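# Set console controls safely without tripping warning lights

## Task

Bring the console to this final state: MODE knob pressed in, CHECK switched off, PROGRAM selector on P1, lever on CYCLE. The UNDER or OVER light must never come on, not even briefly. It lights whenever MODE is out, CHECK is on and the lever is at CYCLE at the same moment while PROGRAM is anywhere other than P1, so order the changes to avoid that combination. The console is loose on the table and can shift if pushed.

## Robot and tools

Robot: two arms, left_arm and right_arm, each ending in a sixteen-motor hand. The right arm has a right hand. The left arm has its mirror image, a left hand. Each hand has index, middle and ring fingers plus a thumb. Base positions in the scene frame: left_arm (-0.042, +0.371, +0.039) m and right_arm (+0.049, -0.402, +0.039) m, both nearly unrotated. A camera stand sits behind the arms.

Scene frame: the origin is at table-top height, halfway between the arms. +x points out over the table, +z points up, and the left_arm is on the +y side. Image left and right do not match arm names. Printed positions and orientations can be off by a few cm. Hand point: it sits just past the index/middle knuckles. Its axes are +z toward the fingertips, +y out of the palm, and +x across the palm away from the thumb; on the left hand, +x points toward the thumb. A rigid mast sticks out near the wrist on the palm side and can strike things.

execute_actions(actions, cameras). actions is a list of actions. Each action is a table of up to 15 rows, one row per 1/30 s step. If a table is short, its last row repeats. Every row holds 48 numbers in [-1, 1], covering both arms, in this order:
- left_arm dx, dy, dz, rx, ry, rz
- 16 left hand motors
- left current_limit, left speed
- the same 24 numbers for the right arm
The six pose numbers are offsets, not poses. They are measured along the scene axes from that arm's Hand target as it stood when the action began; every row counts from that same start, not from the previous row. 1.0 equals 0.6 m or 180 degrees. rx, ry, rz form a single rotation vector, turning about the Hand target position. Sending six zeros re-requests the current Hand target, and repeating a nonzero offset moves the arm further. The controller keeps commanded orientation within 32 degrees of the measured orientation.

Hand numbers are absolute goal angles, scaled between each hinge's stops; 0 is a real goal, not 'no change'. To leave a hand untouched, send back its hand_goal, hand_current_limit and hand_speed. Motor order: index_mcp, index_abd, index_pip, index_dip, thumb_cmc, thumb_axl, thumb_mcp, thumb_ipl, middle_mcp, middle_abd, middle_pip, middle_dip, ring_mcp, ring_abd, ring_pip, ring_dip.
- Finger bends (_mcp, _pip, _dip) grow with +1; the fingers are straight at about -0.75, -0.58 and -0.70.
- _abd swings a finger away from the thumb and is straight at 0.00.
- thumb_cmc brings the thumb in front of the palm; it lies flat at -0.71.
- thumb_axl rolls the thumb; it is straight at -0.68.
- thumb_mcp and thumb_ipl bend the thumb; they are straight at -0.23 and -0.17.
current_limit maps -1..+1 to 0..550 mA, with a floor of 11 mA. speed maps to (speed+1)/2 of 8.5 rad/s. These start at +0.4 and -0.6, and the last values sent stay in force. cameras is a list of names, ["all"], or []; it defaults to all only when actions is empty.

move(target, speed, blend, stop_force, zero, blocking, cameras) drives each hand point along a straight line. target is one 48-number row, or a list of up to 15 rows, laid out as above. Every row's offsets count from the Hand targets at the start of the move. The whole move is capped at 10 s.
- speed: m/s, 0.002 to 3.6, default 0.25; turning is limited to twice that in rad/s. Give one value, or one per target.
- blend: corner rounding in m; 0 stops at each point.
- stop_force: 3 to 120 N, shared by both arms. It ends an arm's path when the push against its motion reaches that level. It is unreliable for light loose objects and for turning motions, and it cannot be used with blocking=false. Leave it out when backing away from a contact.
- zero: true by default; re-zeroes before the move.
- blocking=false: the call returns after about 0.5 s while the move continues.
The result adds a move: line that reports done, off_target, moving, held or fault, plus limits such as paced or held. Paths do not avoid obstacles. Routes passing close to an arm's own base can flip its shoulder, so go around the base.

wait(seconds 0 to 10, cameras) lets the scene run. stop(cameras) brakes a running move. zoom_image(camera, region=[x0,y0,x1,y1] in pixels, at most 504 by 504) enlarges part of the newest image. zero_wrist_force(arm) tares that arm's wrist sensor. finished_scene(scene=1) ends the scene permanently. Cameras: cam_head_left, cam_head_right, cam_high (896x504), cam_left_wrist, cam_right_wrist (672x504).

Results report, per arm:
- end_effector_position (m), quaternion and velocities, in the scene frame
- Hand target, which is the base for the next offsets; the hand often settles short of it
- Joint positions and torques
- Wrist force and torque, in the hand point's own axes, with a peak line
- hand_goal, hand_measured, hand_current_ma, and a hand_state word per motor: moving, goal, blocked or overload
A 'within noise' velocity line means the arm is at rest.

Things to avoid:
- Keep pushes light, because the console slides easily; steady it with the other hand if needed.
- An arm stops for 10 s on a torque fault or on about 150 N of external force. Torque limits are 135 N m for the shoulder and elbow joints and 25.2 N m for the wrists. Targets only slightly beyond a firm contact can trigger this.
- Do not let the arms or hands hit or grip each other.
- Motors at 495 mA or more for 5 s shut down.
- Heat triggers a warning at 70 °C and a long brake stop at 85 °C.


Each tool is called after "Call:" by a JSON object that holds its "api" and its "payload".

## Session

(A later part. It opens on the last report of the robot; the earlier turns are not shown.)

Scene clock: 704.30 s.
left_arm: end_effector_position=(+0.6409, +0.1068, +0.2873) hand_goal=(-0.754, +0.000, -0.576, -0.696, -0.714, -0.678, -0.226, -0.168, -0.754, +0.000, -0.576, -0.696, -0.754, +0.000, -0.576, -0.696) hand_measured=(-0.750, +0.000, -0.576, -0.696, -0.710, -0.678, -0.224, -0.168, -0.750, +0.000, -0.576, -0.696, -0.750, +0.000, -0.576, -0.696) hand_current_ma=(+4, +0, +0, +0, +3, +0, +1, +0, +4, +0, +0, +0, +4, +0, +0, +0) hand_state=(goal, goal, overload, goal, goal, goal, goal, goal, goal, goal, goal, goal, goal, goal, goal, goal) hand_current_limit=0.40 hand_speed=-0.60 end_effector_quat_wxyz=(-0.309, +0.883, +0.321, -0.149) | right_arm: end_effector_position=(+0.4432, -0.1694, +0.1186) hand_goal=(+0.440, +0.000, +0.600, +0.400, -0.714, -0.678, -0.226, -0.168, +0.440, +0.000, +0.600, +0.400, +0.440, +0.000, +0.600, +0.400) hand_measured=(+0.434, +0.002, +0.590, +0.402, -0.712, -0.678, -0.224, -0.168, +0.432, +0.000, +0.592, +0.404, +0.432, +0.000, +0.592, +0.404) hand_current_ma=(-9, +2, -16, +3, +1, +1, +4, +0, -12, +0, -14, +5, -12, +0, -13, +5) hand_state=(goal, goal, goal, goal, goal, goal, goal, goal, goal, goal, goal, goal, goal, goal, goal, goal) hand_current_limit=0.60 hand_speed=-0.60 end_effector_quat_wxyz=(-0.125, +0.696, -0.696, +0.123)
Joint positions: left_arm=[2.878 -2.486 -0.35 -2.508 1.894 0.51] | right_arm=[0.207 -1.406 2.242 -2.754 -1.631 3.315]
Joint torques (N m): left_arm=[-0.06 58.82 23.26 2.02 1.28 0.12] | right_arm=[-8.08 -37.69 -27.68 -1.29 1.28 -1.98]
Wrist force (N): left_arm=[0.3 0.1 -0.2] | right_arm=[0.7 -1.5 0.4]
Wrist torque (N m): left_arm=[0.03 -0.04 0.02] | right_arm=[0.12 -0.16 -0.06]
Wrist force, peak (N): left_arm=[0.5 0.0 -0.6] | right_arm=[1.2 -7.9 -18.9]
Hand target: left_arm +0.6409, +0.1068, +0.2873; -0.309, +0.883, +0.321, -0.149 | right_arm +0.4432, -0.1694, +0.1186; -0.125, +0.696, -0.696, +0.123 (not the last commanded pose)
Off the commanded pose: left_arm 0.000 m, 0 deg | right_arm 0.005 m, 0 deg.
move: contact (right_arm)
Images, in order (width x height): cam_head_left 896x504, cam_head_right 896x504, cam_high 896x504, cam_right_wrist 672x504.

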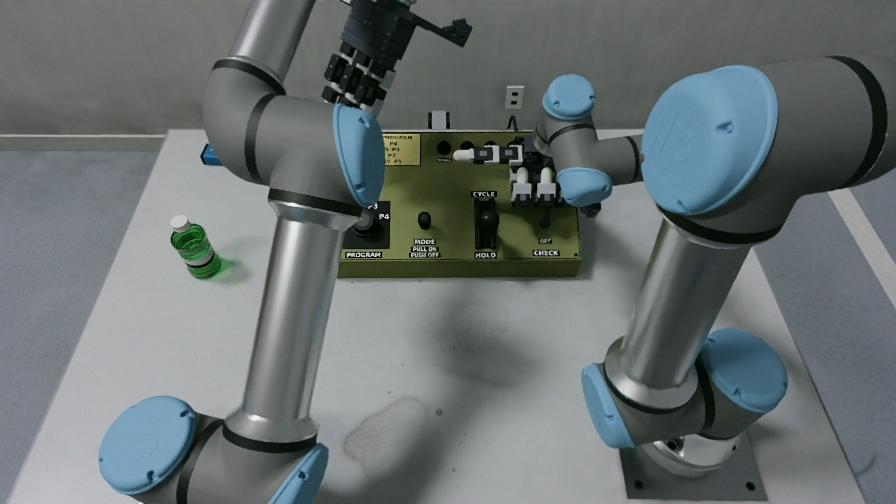

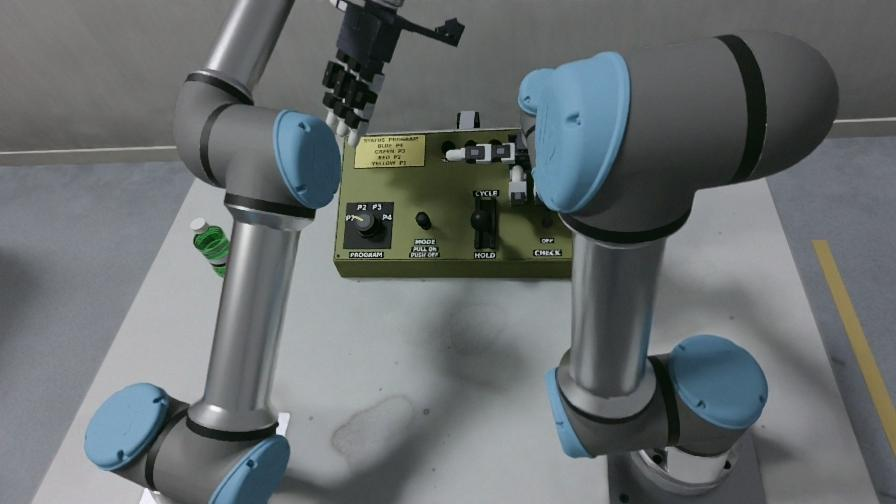

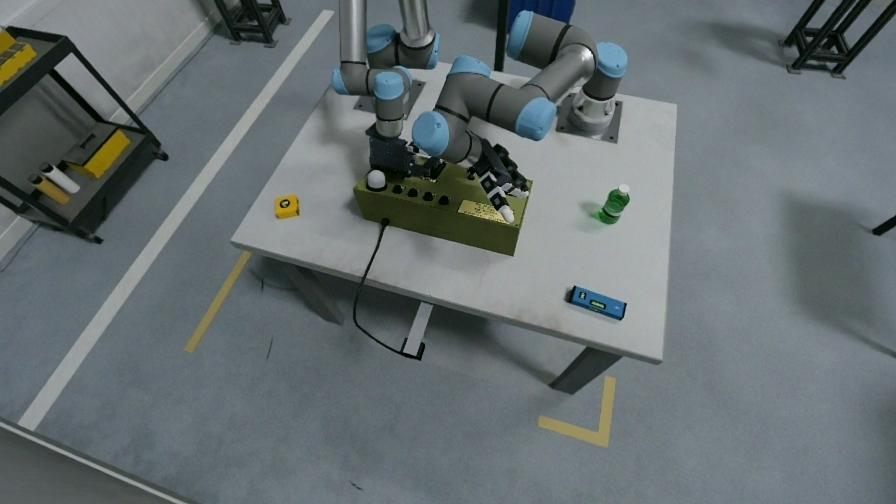

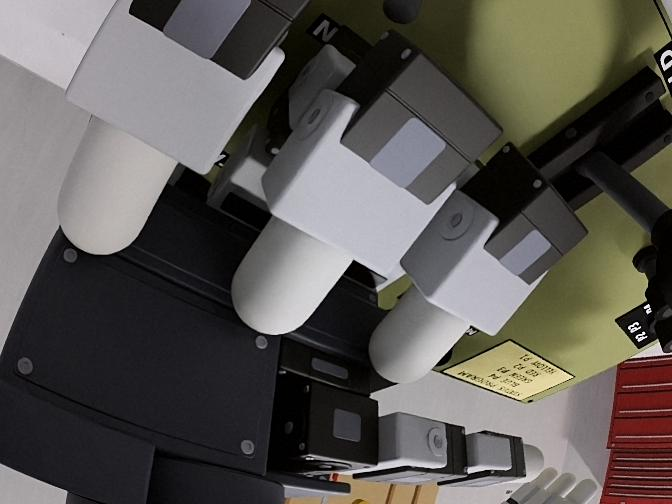

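Call:
{"api": "move", "payload": {"target": [[0,0,0,0,0,0,-0.754,0,-0.576,-0.696,-0.714,-0.678,-0.226,-0.168,-0.754,0,-0.576,-0.696,-0.754,0,-0.576,-0.696,0.4,-0.6,0,0,0.008,0,0,0,0.44,0,0.6,0.4,-0.714,-0.678,-0.226,-0.168,0.44,0,0.6,0.4,0.44,0,0.6,0.4,0.6,-0.6],[0,0,0,0,0,0,-0.754,0,-0.576,-0.696,-0.714,-0.678,-0.226,-0.168,-0.754,0,-0.576,-0.696,-0.754,0,-0.576,-0.696,0.4,-0.6,-0.08,0,-0.008,0,0,0,0.44,0,0.6,0.4,-0.714,-0.678,-0.226,-0.168,0.44,0,0.6,0.4,0.44,0,0.6,0.4,0.6,-0.6]], "speed": 0.025, "stop_force": 8, "cameras": ["cam_head_left","cam_head_right","cam_right_wrist"]}}

Call:
{"api": "zoom_image", "payload": {"camera": "cam_head_left", "region": [480, 130, 600, 250]}}

Call:
{"api": "zoom_image", "payload": {"camera": "cam_right_wrist", "region": [200, 0, 672, 354]}}

Scene clock: 726.50 s.
left_arm: end_effector_position=(+0.6409, +0.1068, +0.2873) hand_goal=(-0.754, +0.000, -0.576, -0.696, -0.714, -0.678, -0.226, -0.168, -0.754, +0.000, -0.576, -0.696, -0.754, +0.000, -0.576, -0.696) hand_measured=(-0.750, +0.000, -0.576, -0.696, -0.710, -0.678, -0.224, -0.168, -0.750, +0.000, -0.576, -0.696, -0.750, +0.000, -0.576, -0.696) hand_current_ma=(+4, +0, +0, +0, +3, +0, +1, +0, +4, +0, +0, +0, +4, +0, +0, +0) hand_state=(goal, goal, overload, goal, goal, goal, goal, goal, goal, goal, goal, goal, goal, goal, goal, goal) hand_current_limit=0.40 hand_speed=-0.60 end_effector_quat_wxyz=(-0.309, +0.883, +0.321, -0.149) | right_arm: end_effector_position=(+0.4239, -0.1694, +0.1196) hand_goal=(+0.440, +0.000, +0.600, +0.400, -0.714, -0.678, -0.226, -0.168, +0.440, +0.000, +0.600, +0.400, +0.440, +0.000, +0.600, +0.400) hand_measured=(+0.434, +0.002, +0.590, +0.402, -0.712, -0.678, -0.224, -0.168, +0.428, +0.006, +0.594, +0.404, +0.432, +0.000, +0.592, +0.404) hand_current_ma=(-9, +2, -16, +3, +2, +1, +4, +0, -23, +8, -8, +4, -12, +0, -13, +5) hand_state=(goal, goal, goal, goal, goal, goal, goal, goal, goal, goal, goal, goal, goal, goal, goal, goal) hand_current_limit=0.60 hand_speed=-0.60 end_effector_quat_wxyz=(-0.125, +0.696, -0.696, +0.123)
Joint positions: left_arm=[2.878 -2.486 -0.35 -2.508 1.894 0.51] | right_arm=[0.216 -1.445 2.286 -2.759 -1.634 3.323]
Joint torques (N m): left_arm=[-0.15 58.1 22.96 2.13 1.24 0.15] | right_arm=[-8.57 -7.55 -23.64 0.44 1.22 -1.78]
Wrist force (N): left_arm=[0.3 0.2 -0.3] | right_arm=[-1.0 -8.8 -0.6]
Wrist torque (N m): left_arm=[0.05 -0.05 0.01] | right_arm=[-0.01 -0.07 -0.33]
Wrist force, peak (N): left_arm=[0.6 0.2 -0.3] | right_arm=[-0.4 -10.1 -1.5]
Hand target: left_arm +0.6409, +0.1068, +0.2873; -0.309, +0.883, +0.321, -0.149 | right_arm +0.4239, -0.1694, +0.1196; -0.125, +0.696, -0.696, +0.123 (not the last commanded pose)
Off the commanded pose: left_arm 0.000 m, 0 deg | right_arm 0.029 m, 0 deg.
move: contact (right_arm); path passed 1 of 2 targets
Images, in order (width x height): cam_head_left 896x504, cam_head_right 896x504, cam_right_wrist 672x504.

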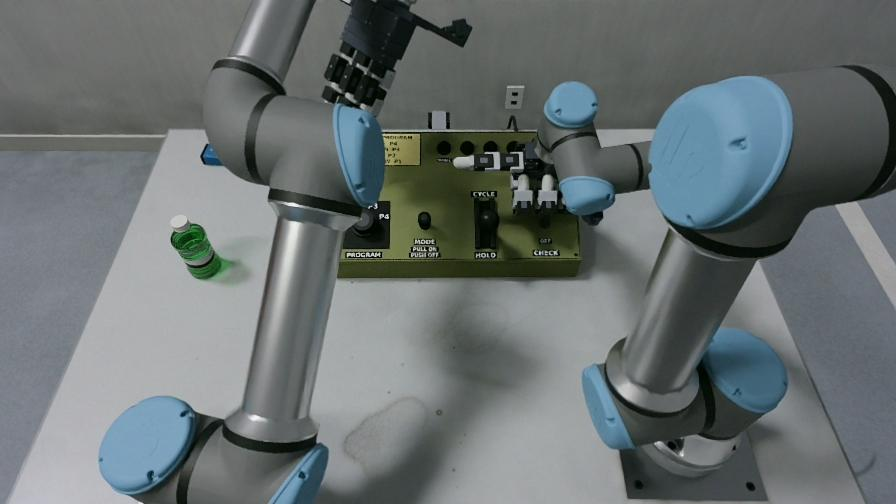

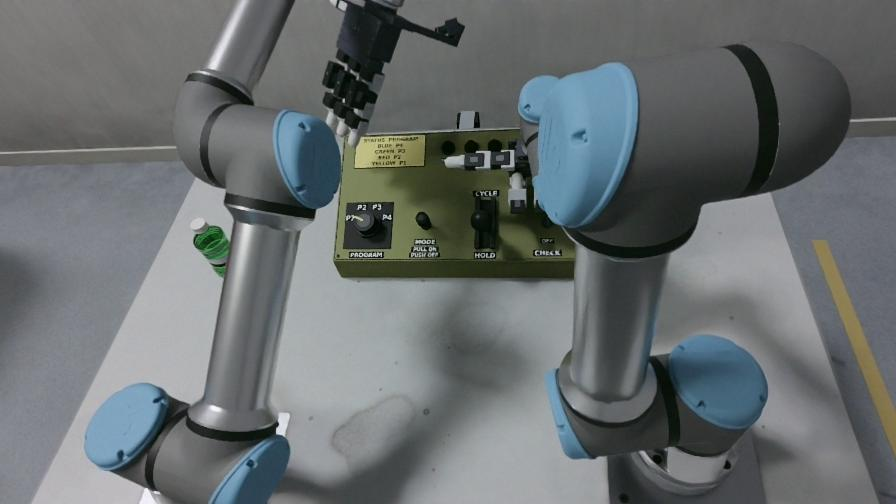

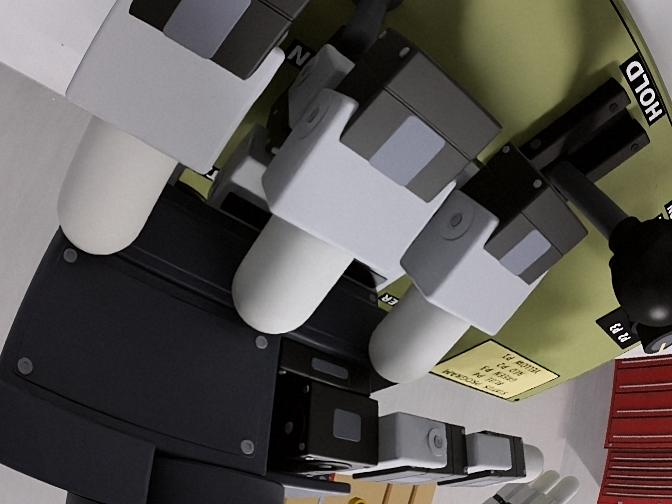

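Scaled by 4.200.

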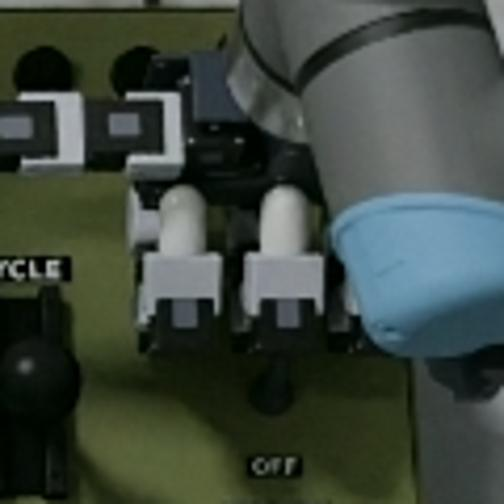

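Scaled by 1.068 from the camera's 672x504 image, which has a finer 960x720 frame.

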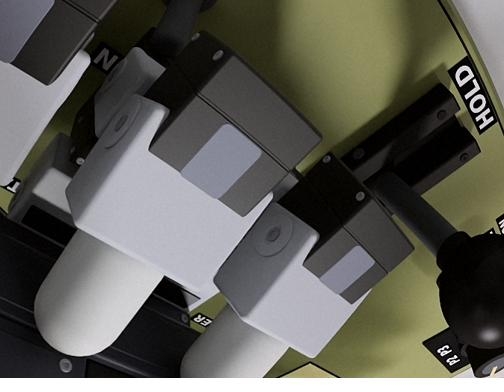

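Call:
{"api": "move", "payload": {"target": [0,0,0,0,0,0,-0.754,0,-0.576,-0.696,-0.714,-0.678,-0.226,-0.168,-0.754,0,-0.576,-0.696,-0.754,0,-0.576,-0.696,0.4,-0.6,-0.055,0,-0.009,0,0,0,0.44,0,0.6,0.4,-0.714,-0.678,-0.226,-0.168,0.44,0,0.6,0.4,0.44,0,0.6,0.4,0.6,-0.6], "speed": 0.02, "stop_force": 10, "cameras": ["cam_head_left","cam_head_right","cam_right_wrist"]}}

Call:
{"api": "zoom_image", "payload": {"camera": "cam_head_left", "region": [480, 130, 600, 250]}}

Call:
{"api": "zoom_image", "payload": {"camera": "cam_right_wrist", "region": [200, 0, 672, 354]}}

Scene clock: 742.30 s.
left_arm: end_effector_position=(+0.6409, +0.1068, +0.2873) hand_goal=(-0.754, +0.000, -0.576, -0.696, -0.714, -0.678, -0.226, -0.168, -0.754, +0.000, -0.576, -0.696, -0.754, +0.000, -0.576, -0.696) hand_measured=(-0.750, +0.000, -0.576, -0.696, -0.710, -0.678, -0.224, -0.168, -0.750, +0.000, -0.576, -0.696, -0.750, +0.000, -0.576, -0.696) hand_current_ma=(+4, +0, +0, +0, +3, +0, +1, +0, +4, +0, +0, +0, +4, +0, +0, +0) hand_state=(goal, goal, overload, goal, goal, goal, goal, goal, goal, goal, goal, goal, goal, goal, goal, goal) hand_current_limit=0.40 hand_speed=-0.60 end_effector_quat_wxyz=(-0.309, +0.883, +0.321, -0.149) | right_arm: end_effector_position=(+0.4075, -0.1694, +0.1169) hand_goal=(+0.440, +0.000, +0.600, +0.400, -0.714, -0.678, -0.226, -0.168, +0.440, +0.000, +0.600, +0.400, +0.440, +0.000, +0.600, +0.400) hand_measured=(+0.434, +0.002, +0.590, +0.402, -0.712, -0.678, -0.224, -0.168, +0.404, +0.004, +0.594, +0.404, +0.432, +0.000, +0.592, +0.404) hand_current_ma=(-9, +2, -16, +3, +2, +1, +4, +0, -94, +4, -7, +4, -12, +0, -13, +5) hand_state=(goal, goal, goal, goal, goal, goal, goal, goal, blocked, goal, goal, goal, goal, goal, goal, goal) hand_current_limit=0.60 hand_speed=-0.60 end_effector_quat_wxyz=(-0.125, +0.696, -0.696, +0.123)
Joint positions: left_arm=[2.878 -2.486 -0.35 -2.508 1.894 0.51] | right_arm=[0.224 -1.47 2.327 -2.773 -1.637 3.331]
Joint torques (N m): left_arm=[-0.06 57.42 23.55 2.23 1.39 0.07] | right_arm=[-6.41 -4.46 -17.65 2.73 1.52 -1.74]
Wrist force (N): left_arm=[0.2 0.0 -0.1] | right_arm=[-0.1 -17.4 -8.0]
Wrist torque (N m): left_arm=[0.01 -0.03 0.01] | right_arm=[0.26 0.10 -0.56]
Wrist force, peak (N): left_arm=[0.4 -0.2 -0.5] | right_arm=[-0.3 -25.8 -12.2]
Hand target: left_arm +0.6409, +0.1068, +0.2873; -0.309, +0.883, +0.321, -0.149 | right_arm +0.4076, -0.1694, +0.1169; -0.125, +0.696, -0.696, +0.123 (not the last commanded pose)
Off the commanded pose: left_arm 0.000 m, 0 deg | right_arm 0.017 m, 0 deg.
move: contact (right_arm)
Images, in order (width x height): cam_head_left 896x504, cam_head_right 896x504, cam_right_wrist 672x504.

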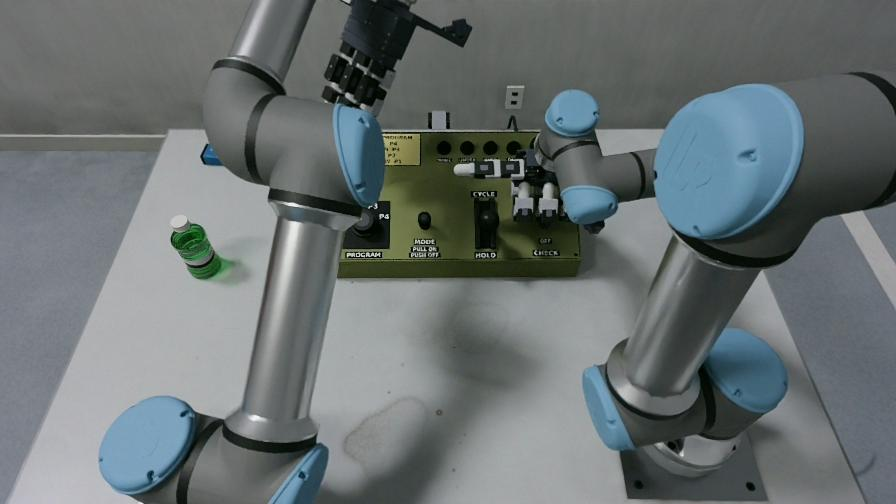

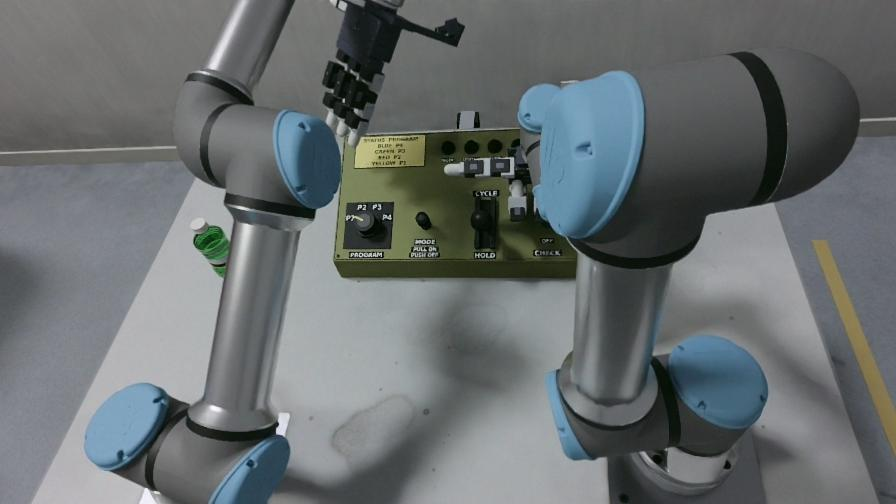

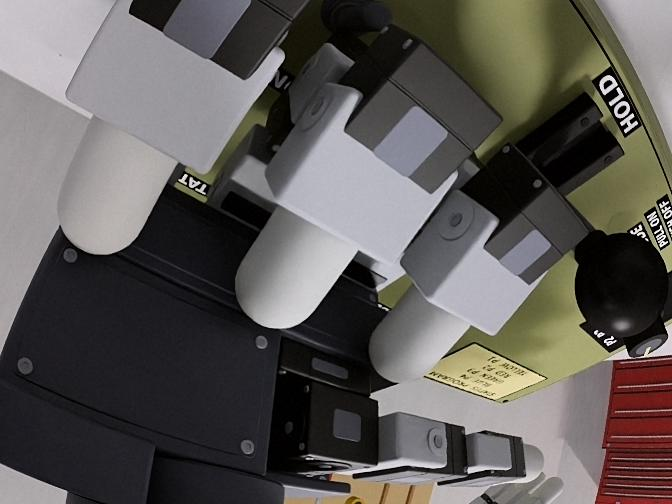

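Scaled by 4.200.

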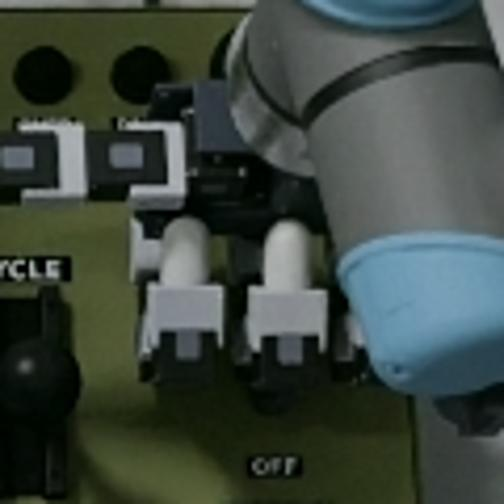

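Scaled by 1.068 from the camera's 672x504 image, which has a finer 960x720 frame.

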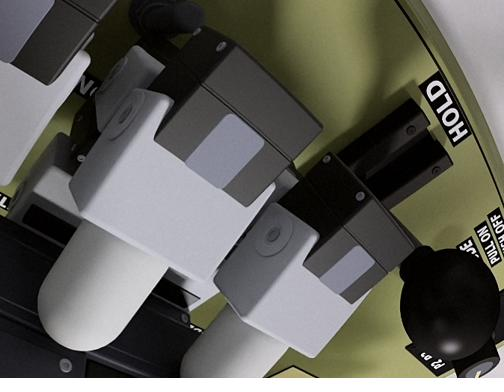

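Call:
{"api": "move", "payload": {"target": [[0,0,0,0,0,0,-0.754,0,-0.576,-0.696,-0.714,-0.678,-0.226,-0.168,-0.754,0,-0.576,-0.696,-0.754,0,-0.576,-0.696,0.4,-0.6,0.035,0,0.02,0,0,0,0.44,0,0.6,0.4,-0.714,-0.678,-0.226,-0.168,0.44,0,0.6,0.4,0.44,0,0.6,0.4,0.6,-0.6],[0,0,0,0,0,0,-0.754,0,-0.576,-0.696,-0.714,-0.678,-0.226,-0.168,-0.754,0,-0.576,-0.696,-0.754,0,-0.576,-0.696,0.4,-0.6,0.035,0,0.18,0,0,0,0.44,0,0.6,0.4,-0.714,-0.678,-0.226,-0.168,0.44,0,0.6,0.4,0.44,0,0.6,0.4,0.6,-0.6]], "speed": 0.08, "blend": [0.01, 0], "cameras": ["cam_head_left","cam_head_right","cam_right_wrist","cam_high"]}}

Call:
{"api": "zoom_image", "payload": {"camera": "cam_head_left", "region": [450, 130, 600, 280]}}

Call:
{"api": "zoom_image", "payload": {"camera": "cam_right_wrist", "region": [200, 0, 672, 354]}}

Call:
{"api": "zoom_image", "payload": {"camera": "cam_high", "region": [340, 130, 440, 205]}}

Scene clock: 758.27 s.
left_arm: end_effector_position=(+0.6409, +0.1068, +0.2873) hand_goal=(-0.754, +0.000, -0.576, -0.696, -0.714, -0.678, -0.226, -0.168, -0.754, +0.000, -0.576, -0.696, -0.754, +0.000, -0.576, -0.696) hand_measured=(-0.750, +0.000, -0.576, -0.696, -0.710, -0.678, -0.224, -0.168, -0.750, +0.000, -0.576, -0.696, -0.750, +0.000, -0.576, -0.696) hand_current_ma=(+4, +0, +0, +0, +3, +0, +1, +0, +4, +0, +0, +0, +4, +0, +0, +0) hand_state=(goal, goal, overload, goal, goal, goal, goal, goal, goal, goal, goal, goal, goal, goal, goal, goal) hand_current_limit=0.40 hand_speed=-0.60 end_effector_quat_wxyz=(-0.309, +0.883, +0.321, -0.149) | right_arm: end_effector_position=(+0.4285, -0.1694, +0.2248) hand_goal=(+0.440, +0.000, +0.600, +0.400, -0.714, -0.678, -0.226, -0.168, +0.440, +0.000, +0.600, +0.400, +0.440, +0.000, +0.600, +0.400) hand_measured=(+0.434, +0.002, +0.590, +0.402, -0.712, -0.678, -0.224, -0.168, +0.422, +0.004, +0.594, +0.404, +0.432, +0.000, +0.592, +0.404) hand_current_ma=(-9, +2, -16, +3, +2, +1, +4, +0, -39, +4, -7, +4, -12, +0, -13, +5) hand_state=(goal, goal, goal, goal, goal, goal, goal, goal, goal, goal, goal, goal, goal, goal, goal, goal) hand_current_limit=0.60 hand_speed=-0.60 end_effector_quat_wxyz=(-0.125, +0.696, -0.696, +0.123)
Joint positions: left_arm=[2.878 -2.486 -0.35 -2.508 1.894 0.51] | right_arm=[0.214 -1.628 2.133 -2.423 -1.633 3.321]
Joint torques (N m): left_arm=[-0.44 57.49 24.17 2.31 1.55 0.12] | right_arm=[-8.39 -31.55 -32.05 -0.4 -0.53 -2.25]
Wrist force (N): left_arm=[0.2 0.0 -0.3] | right_arm=[0.5 -0.6 0.4]
Wrist torque (N m): left_arm=[0.03 -0.04 0.01] | right_arm=[0.25 -0.14 0.05]
Wrist force, peak (N): left_arm=[0.4 0.4 -0.6] | right_arm=[-0.2 -17.9 -8.8]
Hand target: left_arm +0.6409, +0.1068, +0.2873; -0.309, +0.883, +0.321, -0.149 | right_arm +0.4286, -0.1694, +0.2249; -0.125, +0.696, -0.696, +0.123
Off the commanded pose: left_arm 0.000 m, 0 deg | right_arm 0.000 m, 0 deg.
move: done
Images, in order (width x height): cam_head_left 896x504, cam_head_right 896x504, cam_high 896x504, cam_right_wrist 672x504.

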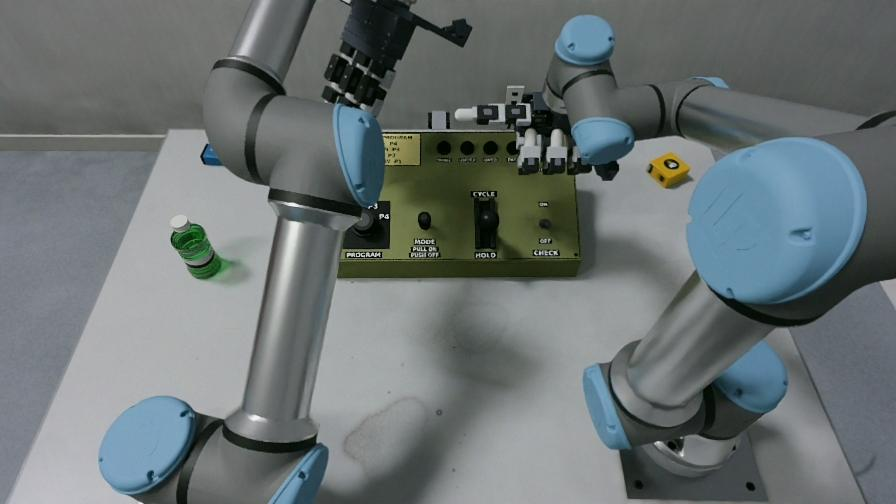

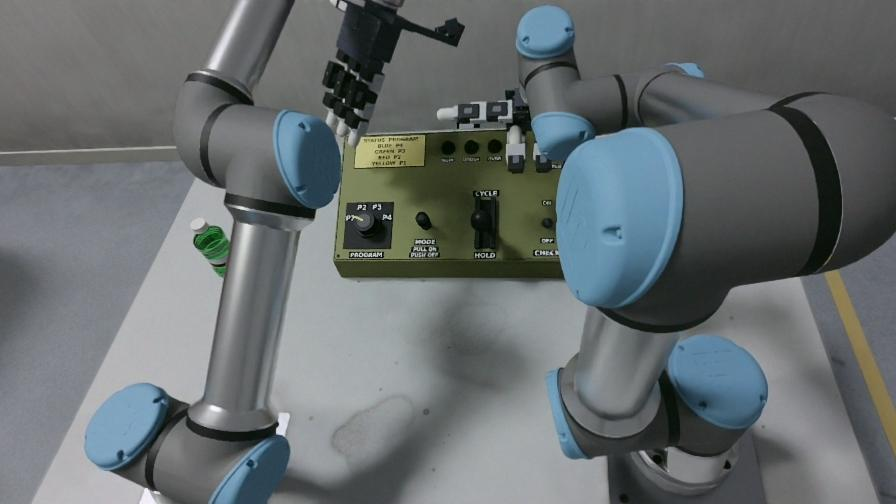

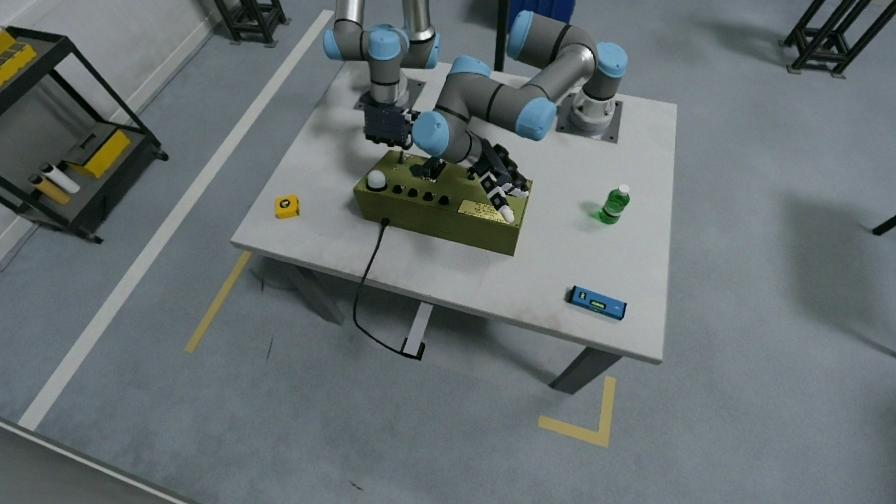

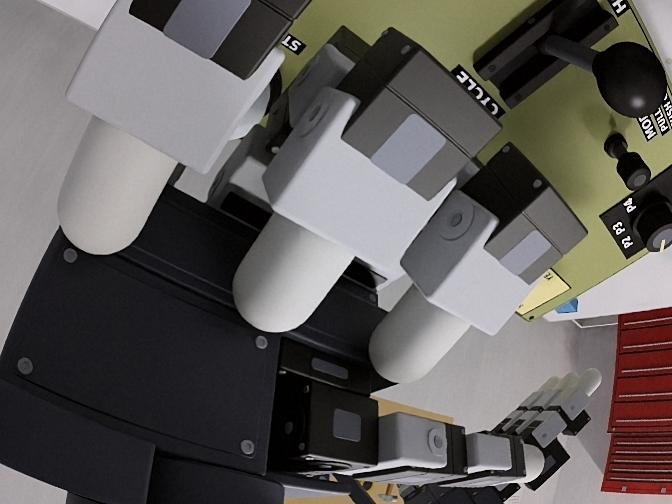

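Scaled by 3.360.

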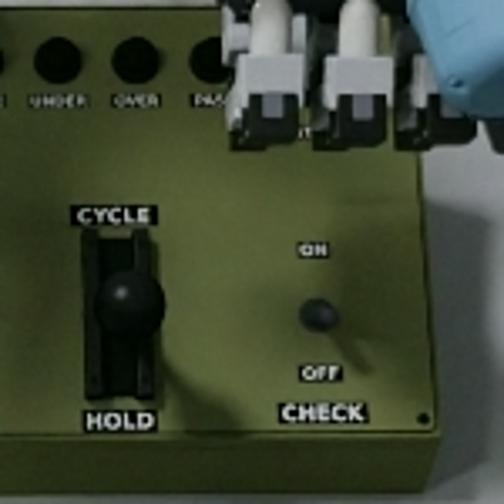

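Scaled by 1.068 from the camera's 672x504 image, which has a finer 960x720 frame.

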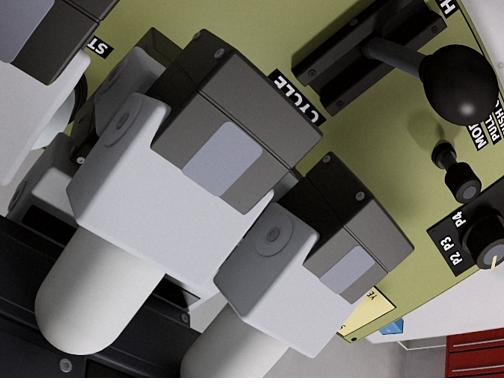

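Scaled by 5.040.

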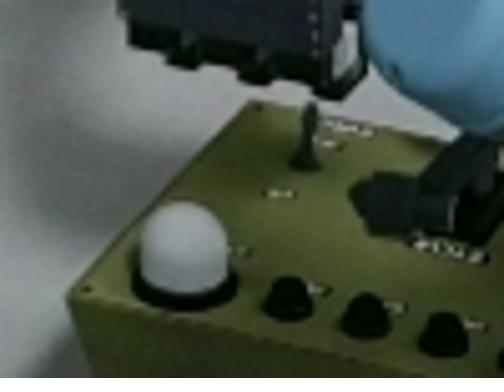

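Call:
{"api": "move", "payload": {"target": [[0,0,0,0,0,0,-0.754,0,-0.576,-0.696,-0.714,-0.678,-0.226,-0.168,-0.754,0,-0.576,-0.696,-0.754,0,-0.576,-0.696,0.4,-0.6,-0.314,0.19,0.06,0,0,0,0.44,0,0.6,0.4,-0.714,-0.678,-0.226,-0.168,0.44,0,0.6,0.4,0.44,0,0.6,0.4,0.6,-0.6],[0,0,0,0,0,0,-0.754,0,-0.576,-0.696,-0.714,-0.678,-0.226,-0.168,-0.754,0,-0.576,-0.696,-0.754,0,-0.576,-0.696,0.4,-0.6,-0.314,0.19,-0.2,0,0,0,0.44,0,0.6,0.4,-0.714,-0.678,-0.226,-0.168,0.44,0,0.6,0.4,0.44,0,0.6,0.4,0.6,-0.6]], "speed": [0.2, 0.12], "blend": [0.03, 0], "cameras": ["cam_head_left","cam_head_right","cam_right_wrist","cam_high"]}}

Call:
{"api": "zoom_image", "payload": {"camera": "cam_head_left", "region": [390, 150, 590, 350]}}

Call:
{"api": "zoom_image", "payload": {"camera": "cam_head_right", "region": [390, 150, 590, 350]}}

Call:
{"api": "zoom_image", "payload": {"camera": "cam_high", "region": [360, 90, 500, 205]}}

Scene clock: 804.17 s.
left_arm: end_effector_position=(+0.6409, +0.1068, +0.2873) hand_goal=(-0.754, +0.000, -0.576, -0.696, -0.714, -0.678, -0.226, -0.168, -0.754, +0.000, -0.576, -0.696, -0.754, +0.000, -0.576, -0.696) hand_measured=(-0.750, +0.000, -0.576, -0.696, -0.710, -0.678, -0.224, -0.168, -0.750, +0.000, -0.576, -0.696, -0.750, +0.000, -0.576, -0.696) hand_current_ma=(+4, +0, +0, +0, +3, +0, +1, +0, +4, +0, +0, +0, +4, +0, +0, +0) hand_state=(goal, goal, overload, goal, goal, goal, goal, goal, goal, goal, goal, goal, goal, goal, goal, goal) hand_current_limit=0.40 hand_speed=-0.60 end_effector_quat_wxyz=(-0.309, +0.883, +0.321, -0.149) | right_arm: end_effector_position=(+0.2401, -0.0554, +0.1050) hand_goal=(+0.440, +0.000, +0.600, +0.400, -0.714, -0.678, -0.226, -0.168, +0.440, +0.000, +0.600, +0.400, +0.440, +0.000, +0.600, +0.400) hand_measured=(+0.434, +0.002, +0.590, +0.402, -0.712, -0.678, -0.224, -0.168, +0.422, +0.004, +0.594, +0.404, +0.432, +0.000, +0.592, +0.404) hand_current_ma=(-10, +2, -15, +2, +2, +1, +4, +0, -37, +3, -7, +4, -12, +0, -13, +5) hand_state=(goal, goal, goal, goal, goal, goal, goal, goal, goal, goal, goal, goal, goal, goal, goal, goal) hand_current_limit=0.60 hand_speed=-0.60 end_effector_quat_wxyz=(-0.125, +0.696, -0.696, +0.123) end_effector_velocity=(+0.001, +0.000, +0.000) end_effector_angular_velocity=(+0.001, -0.003, +0.000)
Joint positions: left_arm=[2.878 -2.486 -0.35 -2.508 1.894 0.51] | right_arm=[0.696 -1.553 2.44 -2.74 -1.785 3.784]
Joint velocities: left_arm=[within noise] | right_arm=[0 0.002 0 -0.005 0 -0.001]
Joint torques (N m): left_arm=[-0.55 57.6 24.16 2.23 1.44 0.1] | right_arm=[12.96 -4.65 -4.82 -4.39 0.95 2.12]
Wrist force (N): left_arm=[0.5 -0.1 -0.1] | right_arm=[0.4 -0.8 0.4]
Wrist torque (N m): left_arm=[0.00 -0.07 0.04] | right_arm=[0.24 -0.14 -0.06]
Wrist force, peak (N): left_arm=[0.7 0.1 -0.3] | right_arm=[1.3 -1.2 1.0]
Hand target: left_arm +0.6409, +0.1068, +0.2873; -0.309, +0.883, +0.321, -0.149 | right_arm +0.2402, -0.0554, +0.1049; -0.125, +0.696, -0.696, +0.123
Off the commanded pose: left_arm 0.000 m, 0 deg | right_arm 0.000 m, 0 deg.
move: done
Images, in order (width x height): cam_head_left 896x504, cam_head_right 896x504, cam_high 896x504, cam_right_wrist 672x504.

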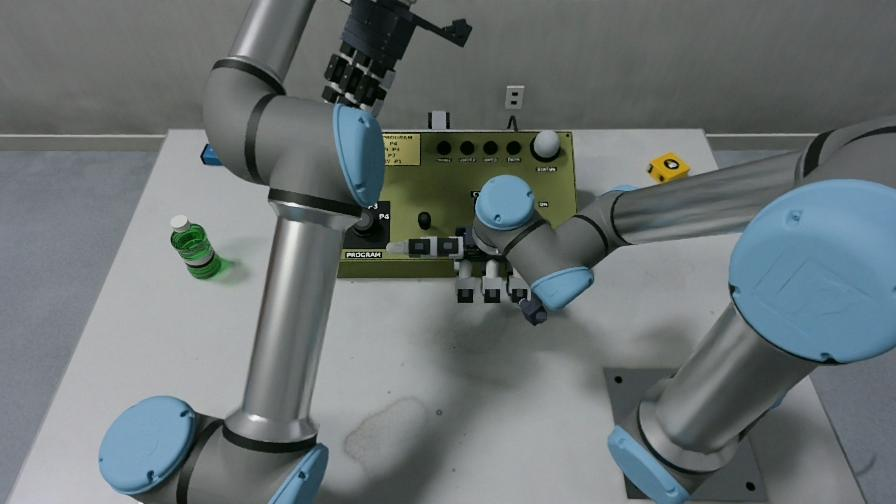

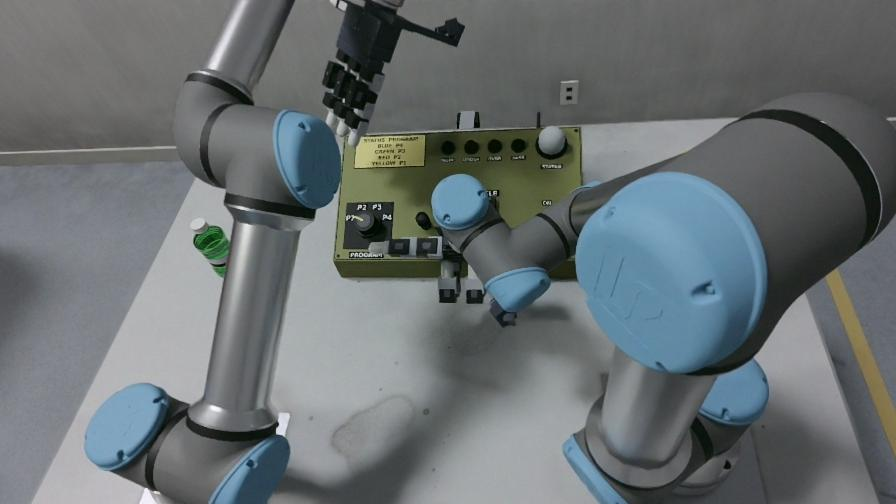

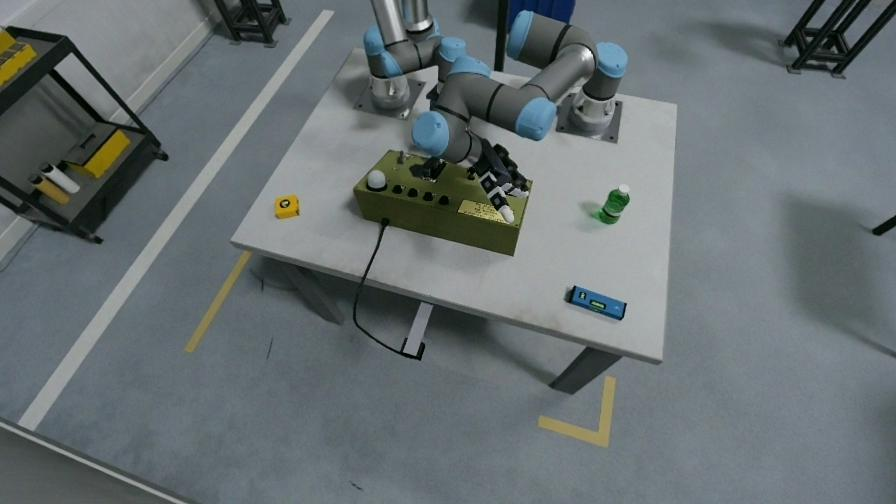

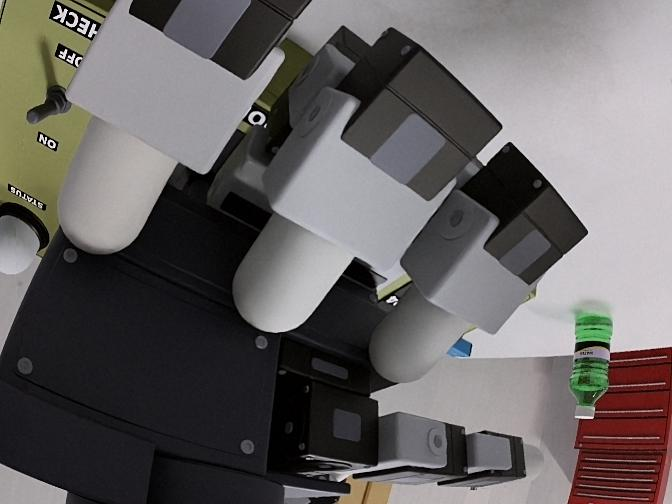

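Scaled by 2.520.

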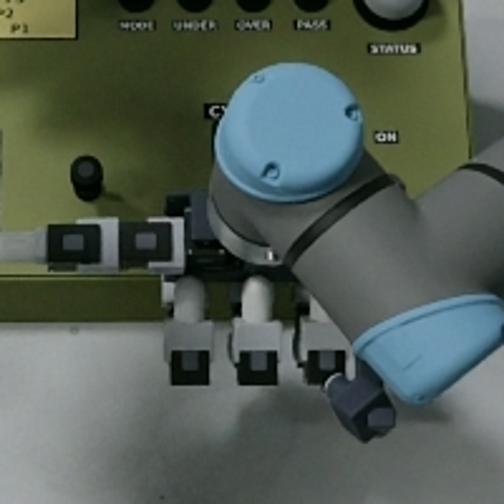

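Scaled by 2.520.

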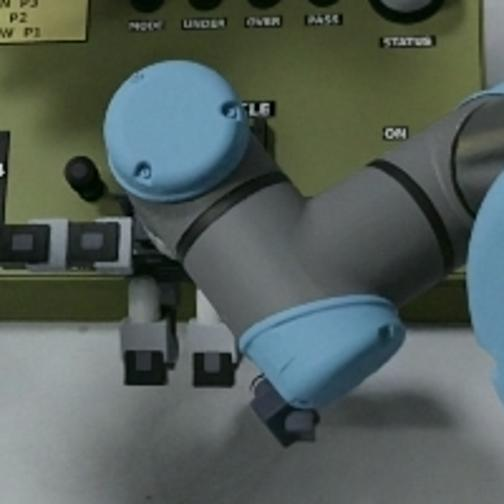

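Scaled by 3.600.

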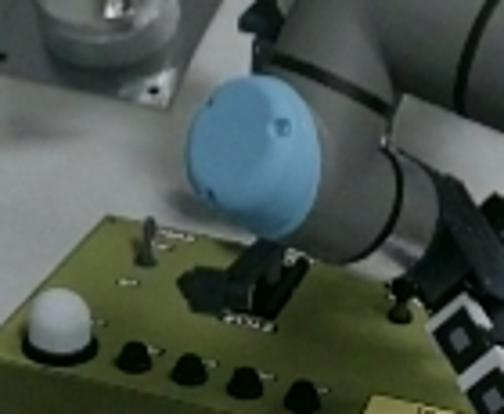

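Call:
{"api": "move", "payload": {"target": [0,0,0,0,0,0,-0.754,0,-0.576,-0.696,-0.714,-0.678,-0.226,-0.168,-0.754,0,-0.576,-0.696,-0.754,0,-0.576,-0.696,0.4,-0.6,0.24,0,0.03,0,0,0,0.44,0,0.6,0.4,-0.714,-0.678,-0.226,-0.168,0.44,0,0.6,0.4,0.44,0,0.6,0.4,0.6,-0.6], "speed": 0.03, "stop_force": 10, "cameras": ["cam_head_left","cam_head_right","cam_right_wrist","cam_high"]}}

Call:
{"api": "zoom_image", "payload": {"camera": "cam_head_left", "region": [390, 130, 590, 330]}}

Call:
{"api": "zoom_image", "payload": {"camera": "cam_head_right", "region": [390, 130, 590, 330]}}

Call:
{"api": "zoom_image", "payload": {"camera": "cam_high", "region": [360, 90, 500, 205]}}

Scene clock: 819.27 s.
left_arm: end_effector_position=(+0.6409, +0.1068, +0.2873) hand_goal=(-0.754, +0.000, -0.576, -0.696, -0.714, -0.678, -0.226, -0.168, -0.754, +0.000, -0.576, -0.696, -0.754, +0.000, -0.576, -0.696) hand_measured=(-0.750, +0.000, -0.576, -0.696, -0.710, -0.678, -0.224, -0.168, -0.750, +0.000, -0.576, -0.696, -0.750, +0.000, -0.576, -0.696) hand_current_ma=(+4, +0, +0, +0, +3, +0, +1, +0, +4, +0, +0, +0, +4, +0, +0, +0) hand_state=(goal, goal, overload, goal, goal, goal, goal, goal, goal, goal, goal, goal, goal, goal, goal, goal) hand_current_limit=0.40 hand_speed=-0.60 end_effector_quat_wxyz=(-0.309, +0.883, +0.321, -0.149) | right_arm: end_effector_position=(+0.3314, -0.0554, +0.1164) hand_goal=(+0.440, +0.000, +0.600, +0.400, -0.714, -0.678, -0.226, -0.168, +0.440, +0.000, +0.600, +0.400, +0.440, +0.000, +0.600, +0.400) hand_measured=(+0.434, +0.002, +0.590, +0.402, -0.712, -0.678, -0.224, -0.168, +0.422, +0.004, +0.594, +0.404, +0.432, +0.000, +0.592, +0.404) hand_current_ma=(-10, +2, -15, +2, +2, +1, +4, +0, -37, +3, -7, +4, -12, +0, -13, +5) hand_state=(goal, goal, goal, goal, goal, goal, goal, goal, goal, goal, goal, goal, goal, goal, goal, goal) hand_current_limit=0.60 hand_speed=-0.60 end_effector_quat_wxyz=(-0.125, +0.696, -0.696, +0.123)
Joint positions: left_arm=[2.878 -2.486 -0.35 -2.508 1.894 0.51] | right_arm=[0.559 -1.45 2.29 -2.719 -1.746 3.651]
Joint torques (N m): left_arm=[-0.37 57.81 23.9 2.33 1.63 0.13] | right_arm=[9.74 -35.45 -9.06 -4.33 -1.66 2.16]
Wrist force (N): left_arm=[0.2 0.2 -0.3] | right_arm=[0.9 8.9 -3.1]
Wrist torque (N m): left_arm=[0.05 -0.03 0.01] | right_arm=[1.13 -0.01 0.24]
Wrist force, peak (N): left_arm=[0.4 0.4 -0.5] | right_arm=[3.9 29.6 -16.5]
Hand target: left_arm +0.6409, +0.1068, +0.2873; -0.309, +0.883, +0.321, -0.149 | right_arm +0.3314, -0.0554, +0.1163; -0.125, +0.696, -0.696, +0.123 (not the last commanded pose)
Off the commanded pose: left_arm 0.000 m, 0 deg | right_arm 0.053 m, 0 deg.
move: contact (right_arm)
Images, in order (width x height): cam_head_left 896x504, cam_head_right 896x504, cam_high 896x504, cam_right_wrist 672x504.

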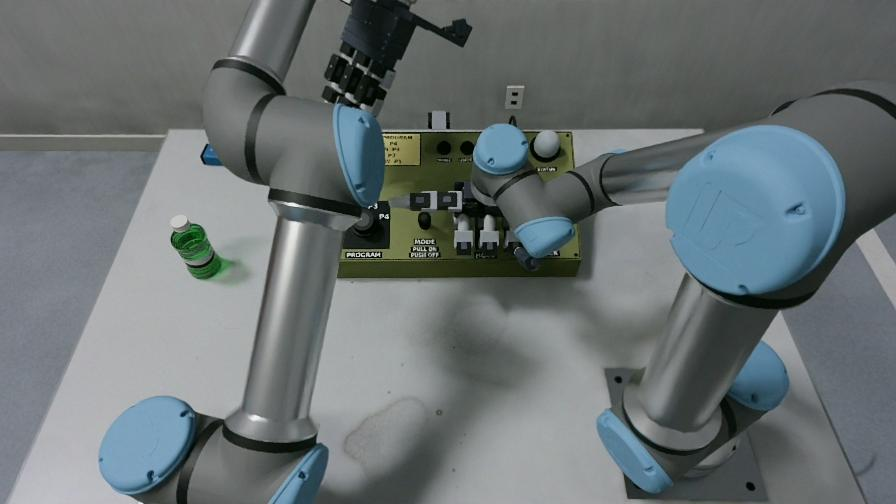

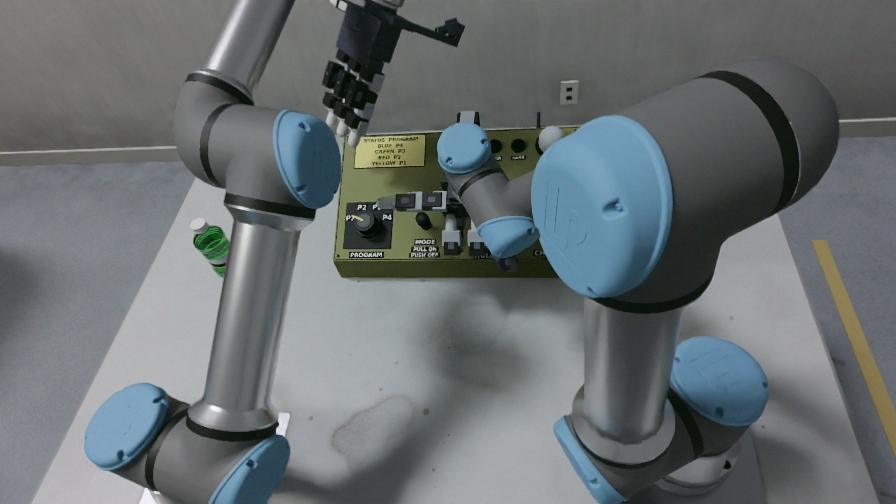

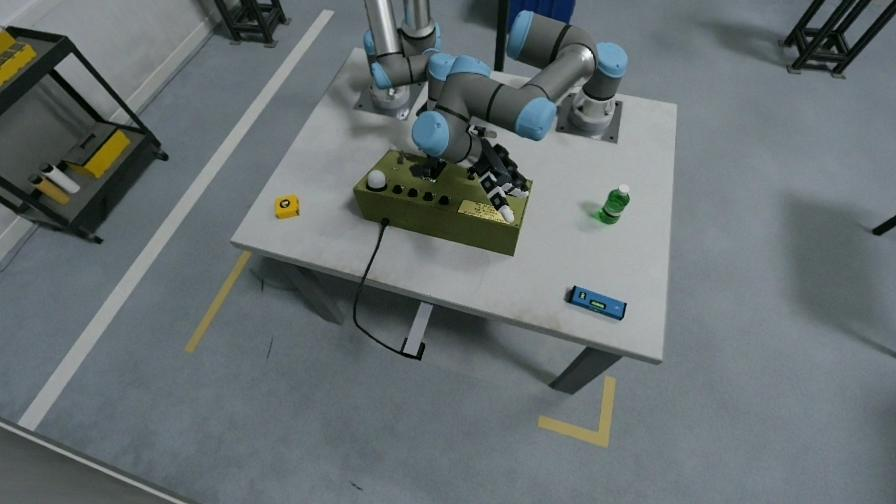

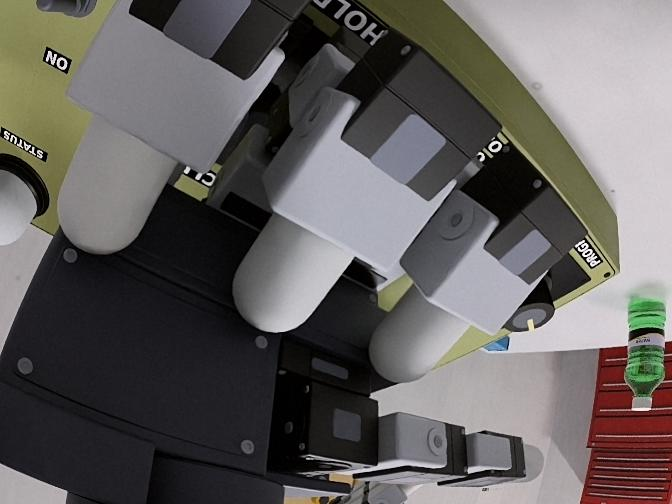

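Scaled by 2.520.

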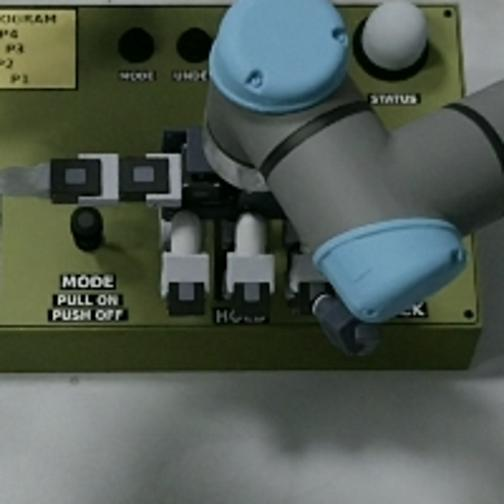

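Scaled by 2.520.

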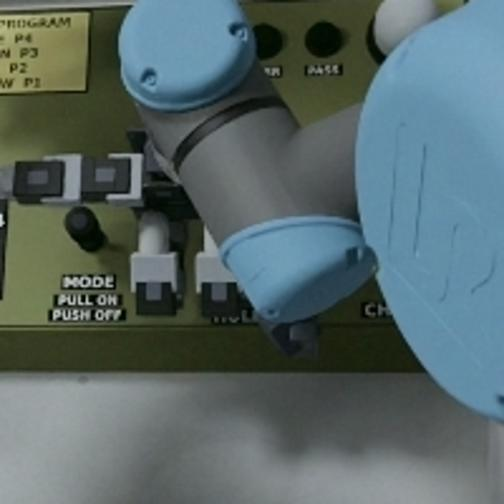

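Scaled by 3.600.

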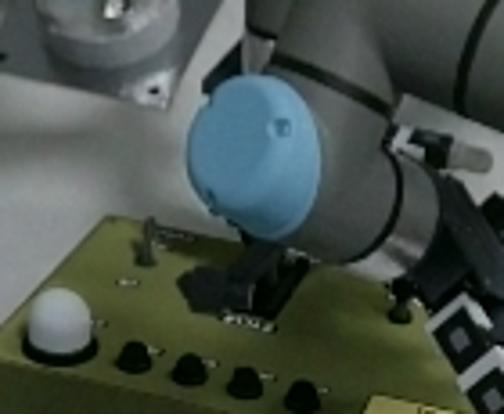

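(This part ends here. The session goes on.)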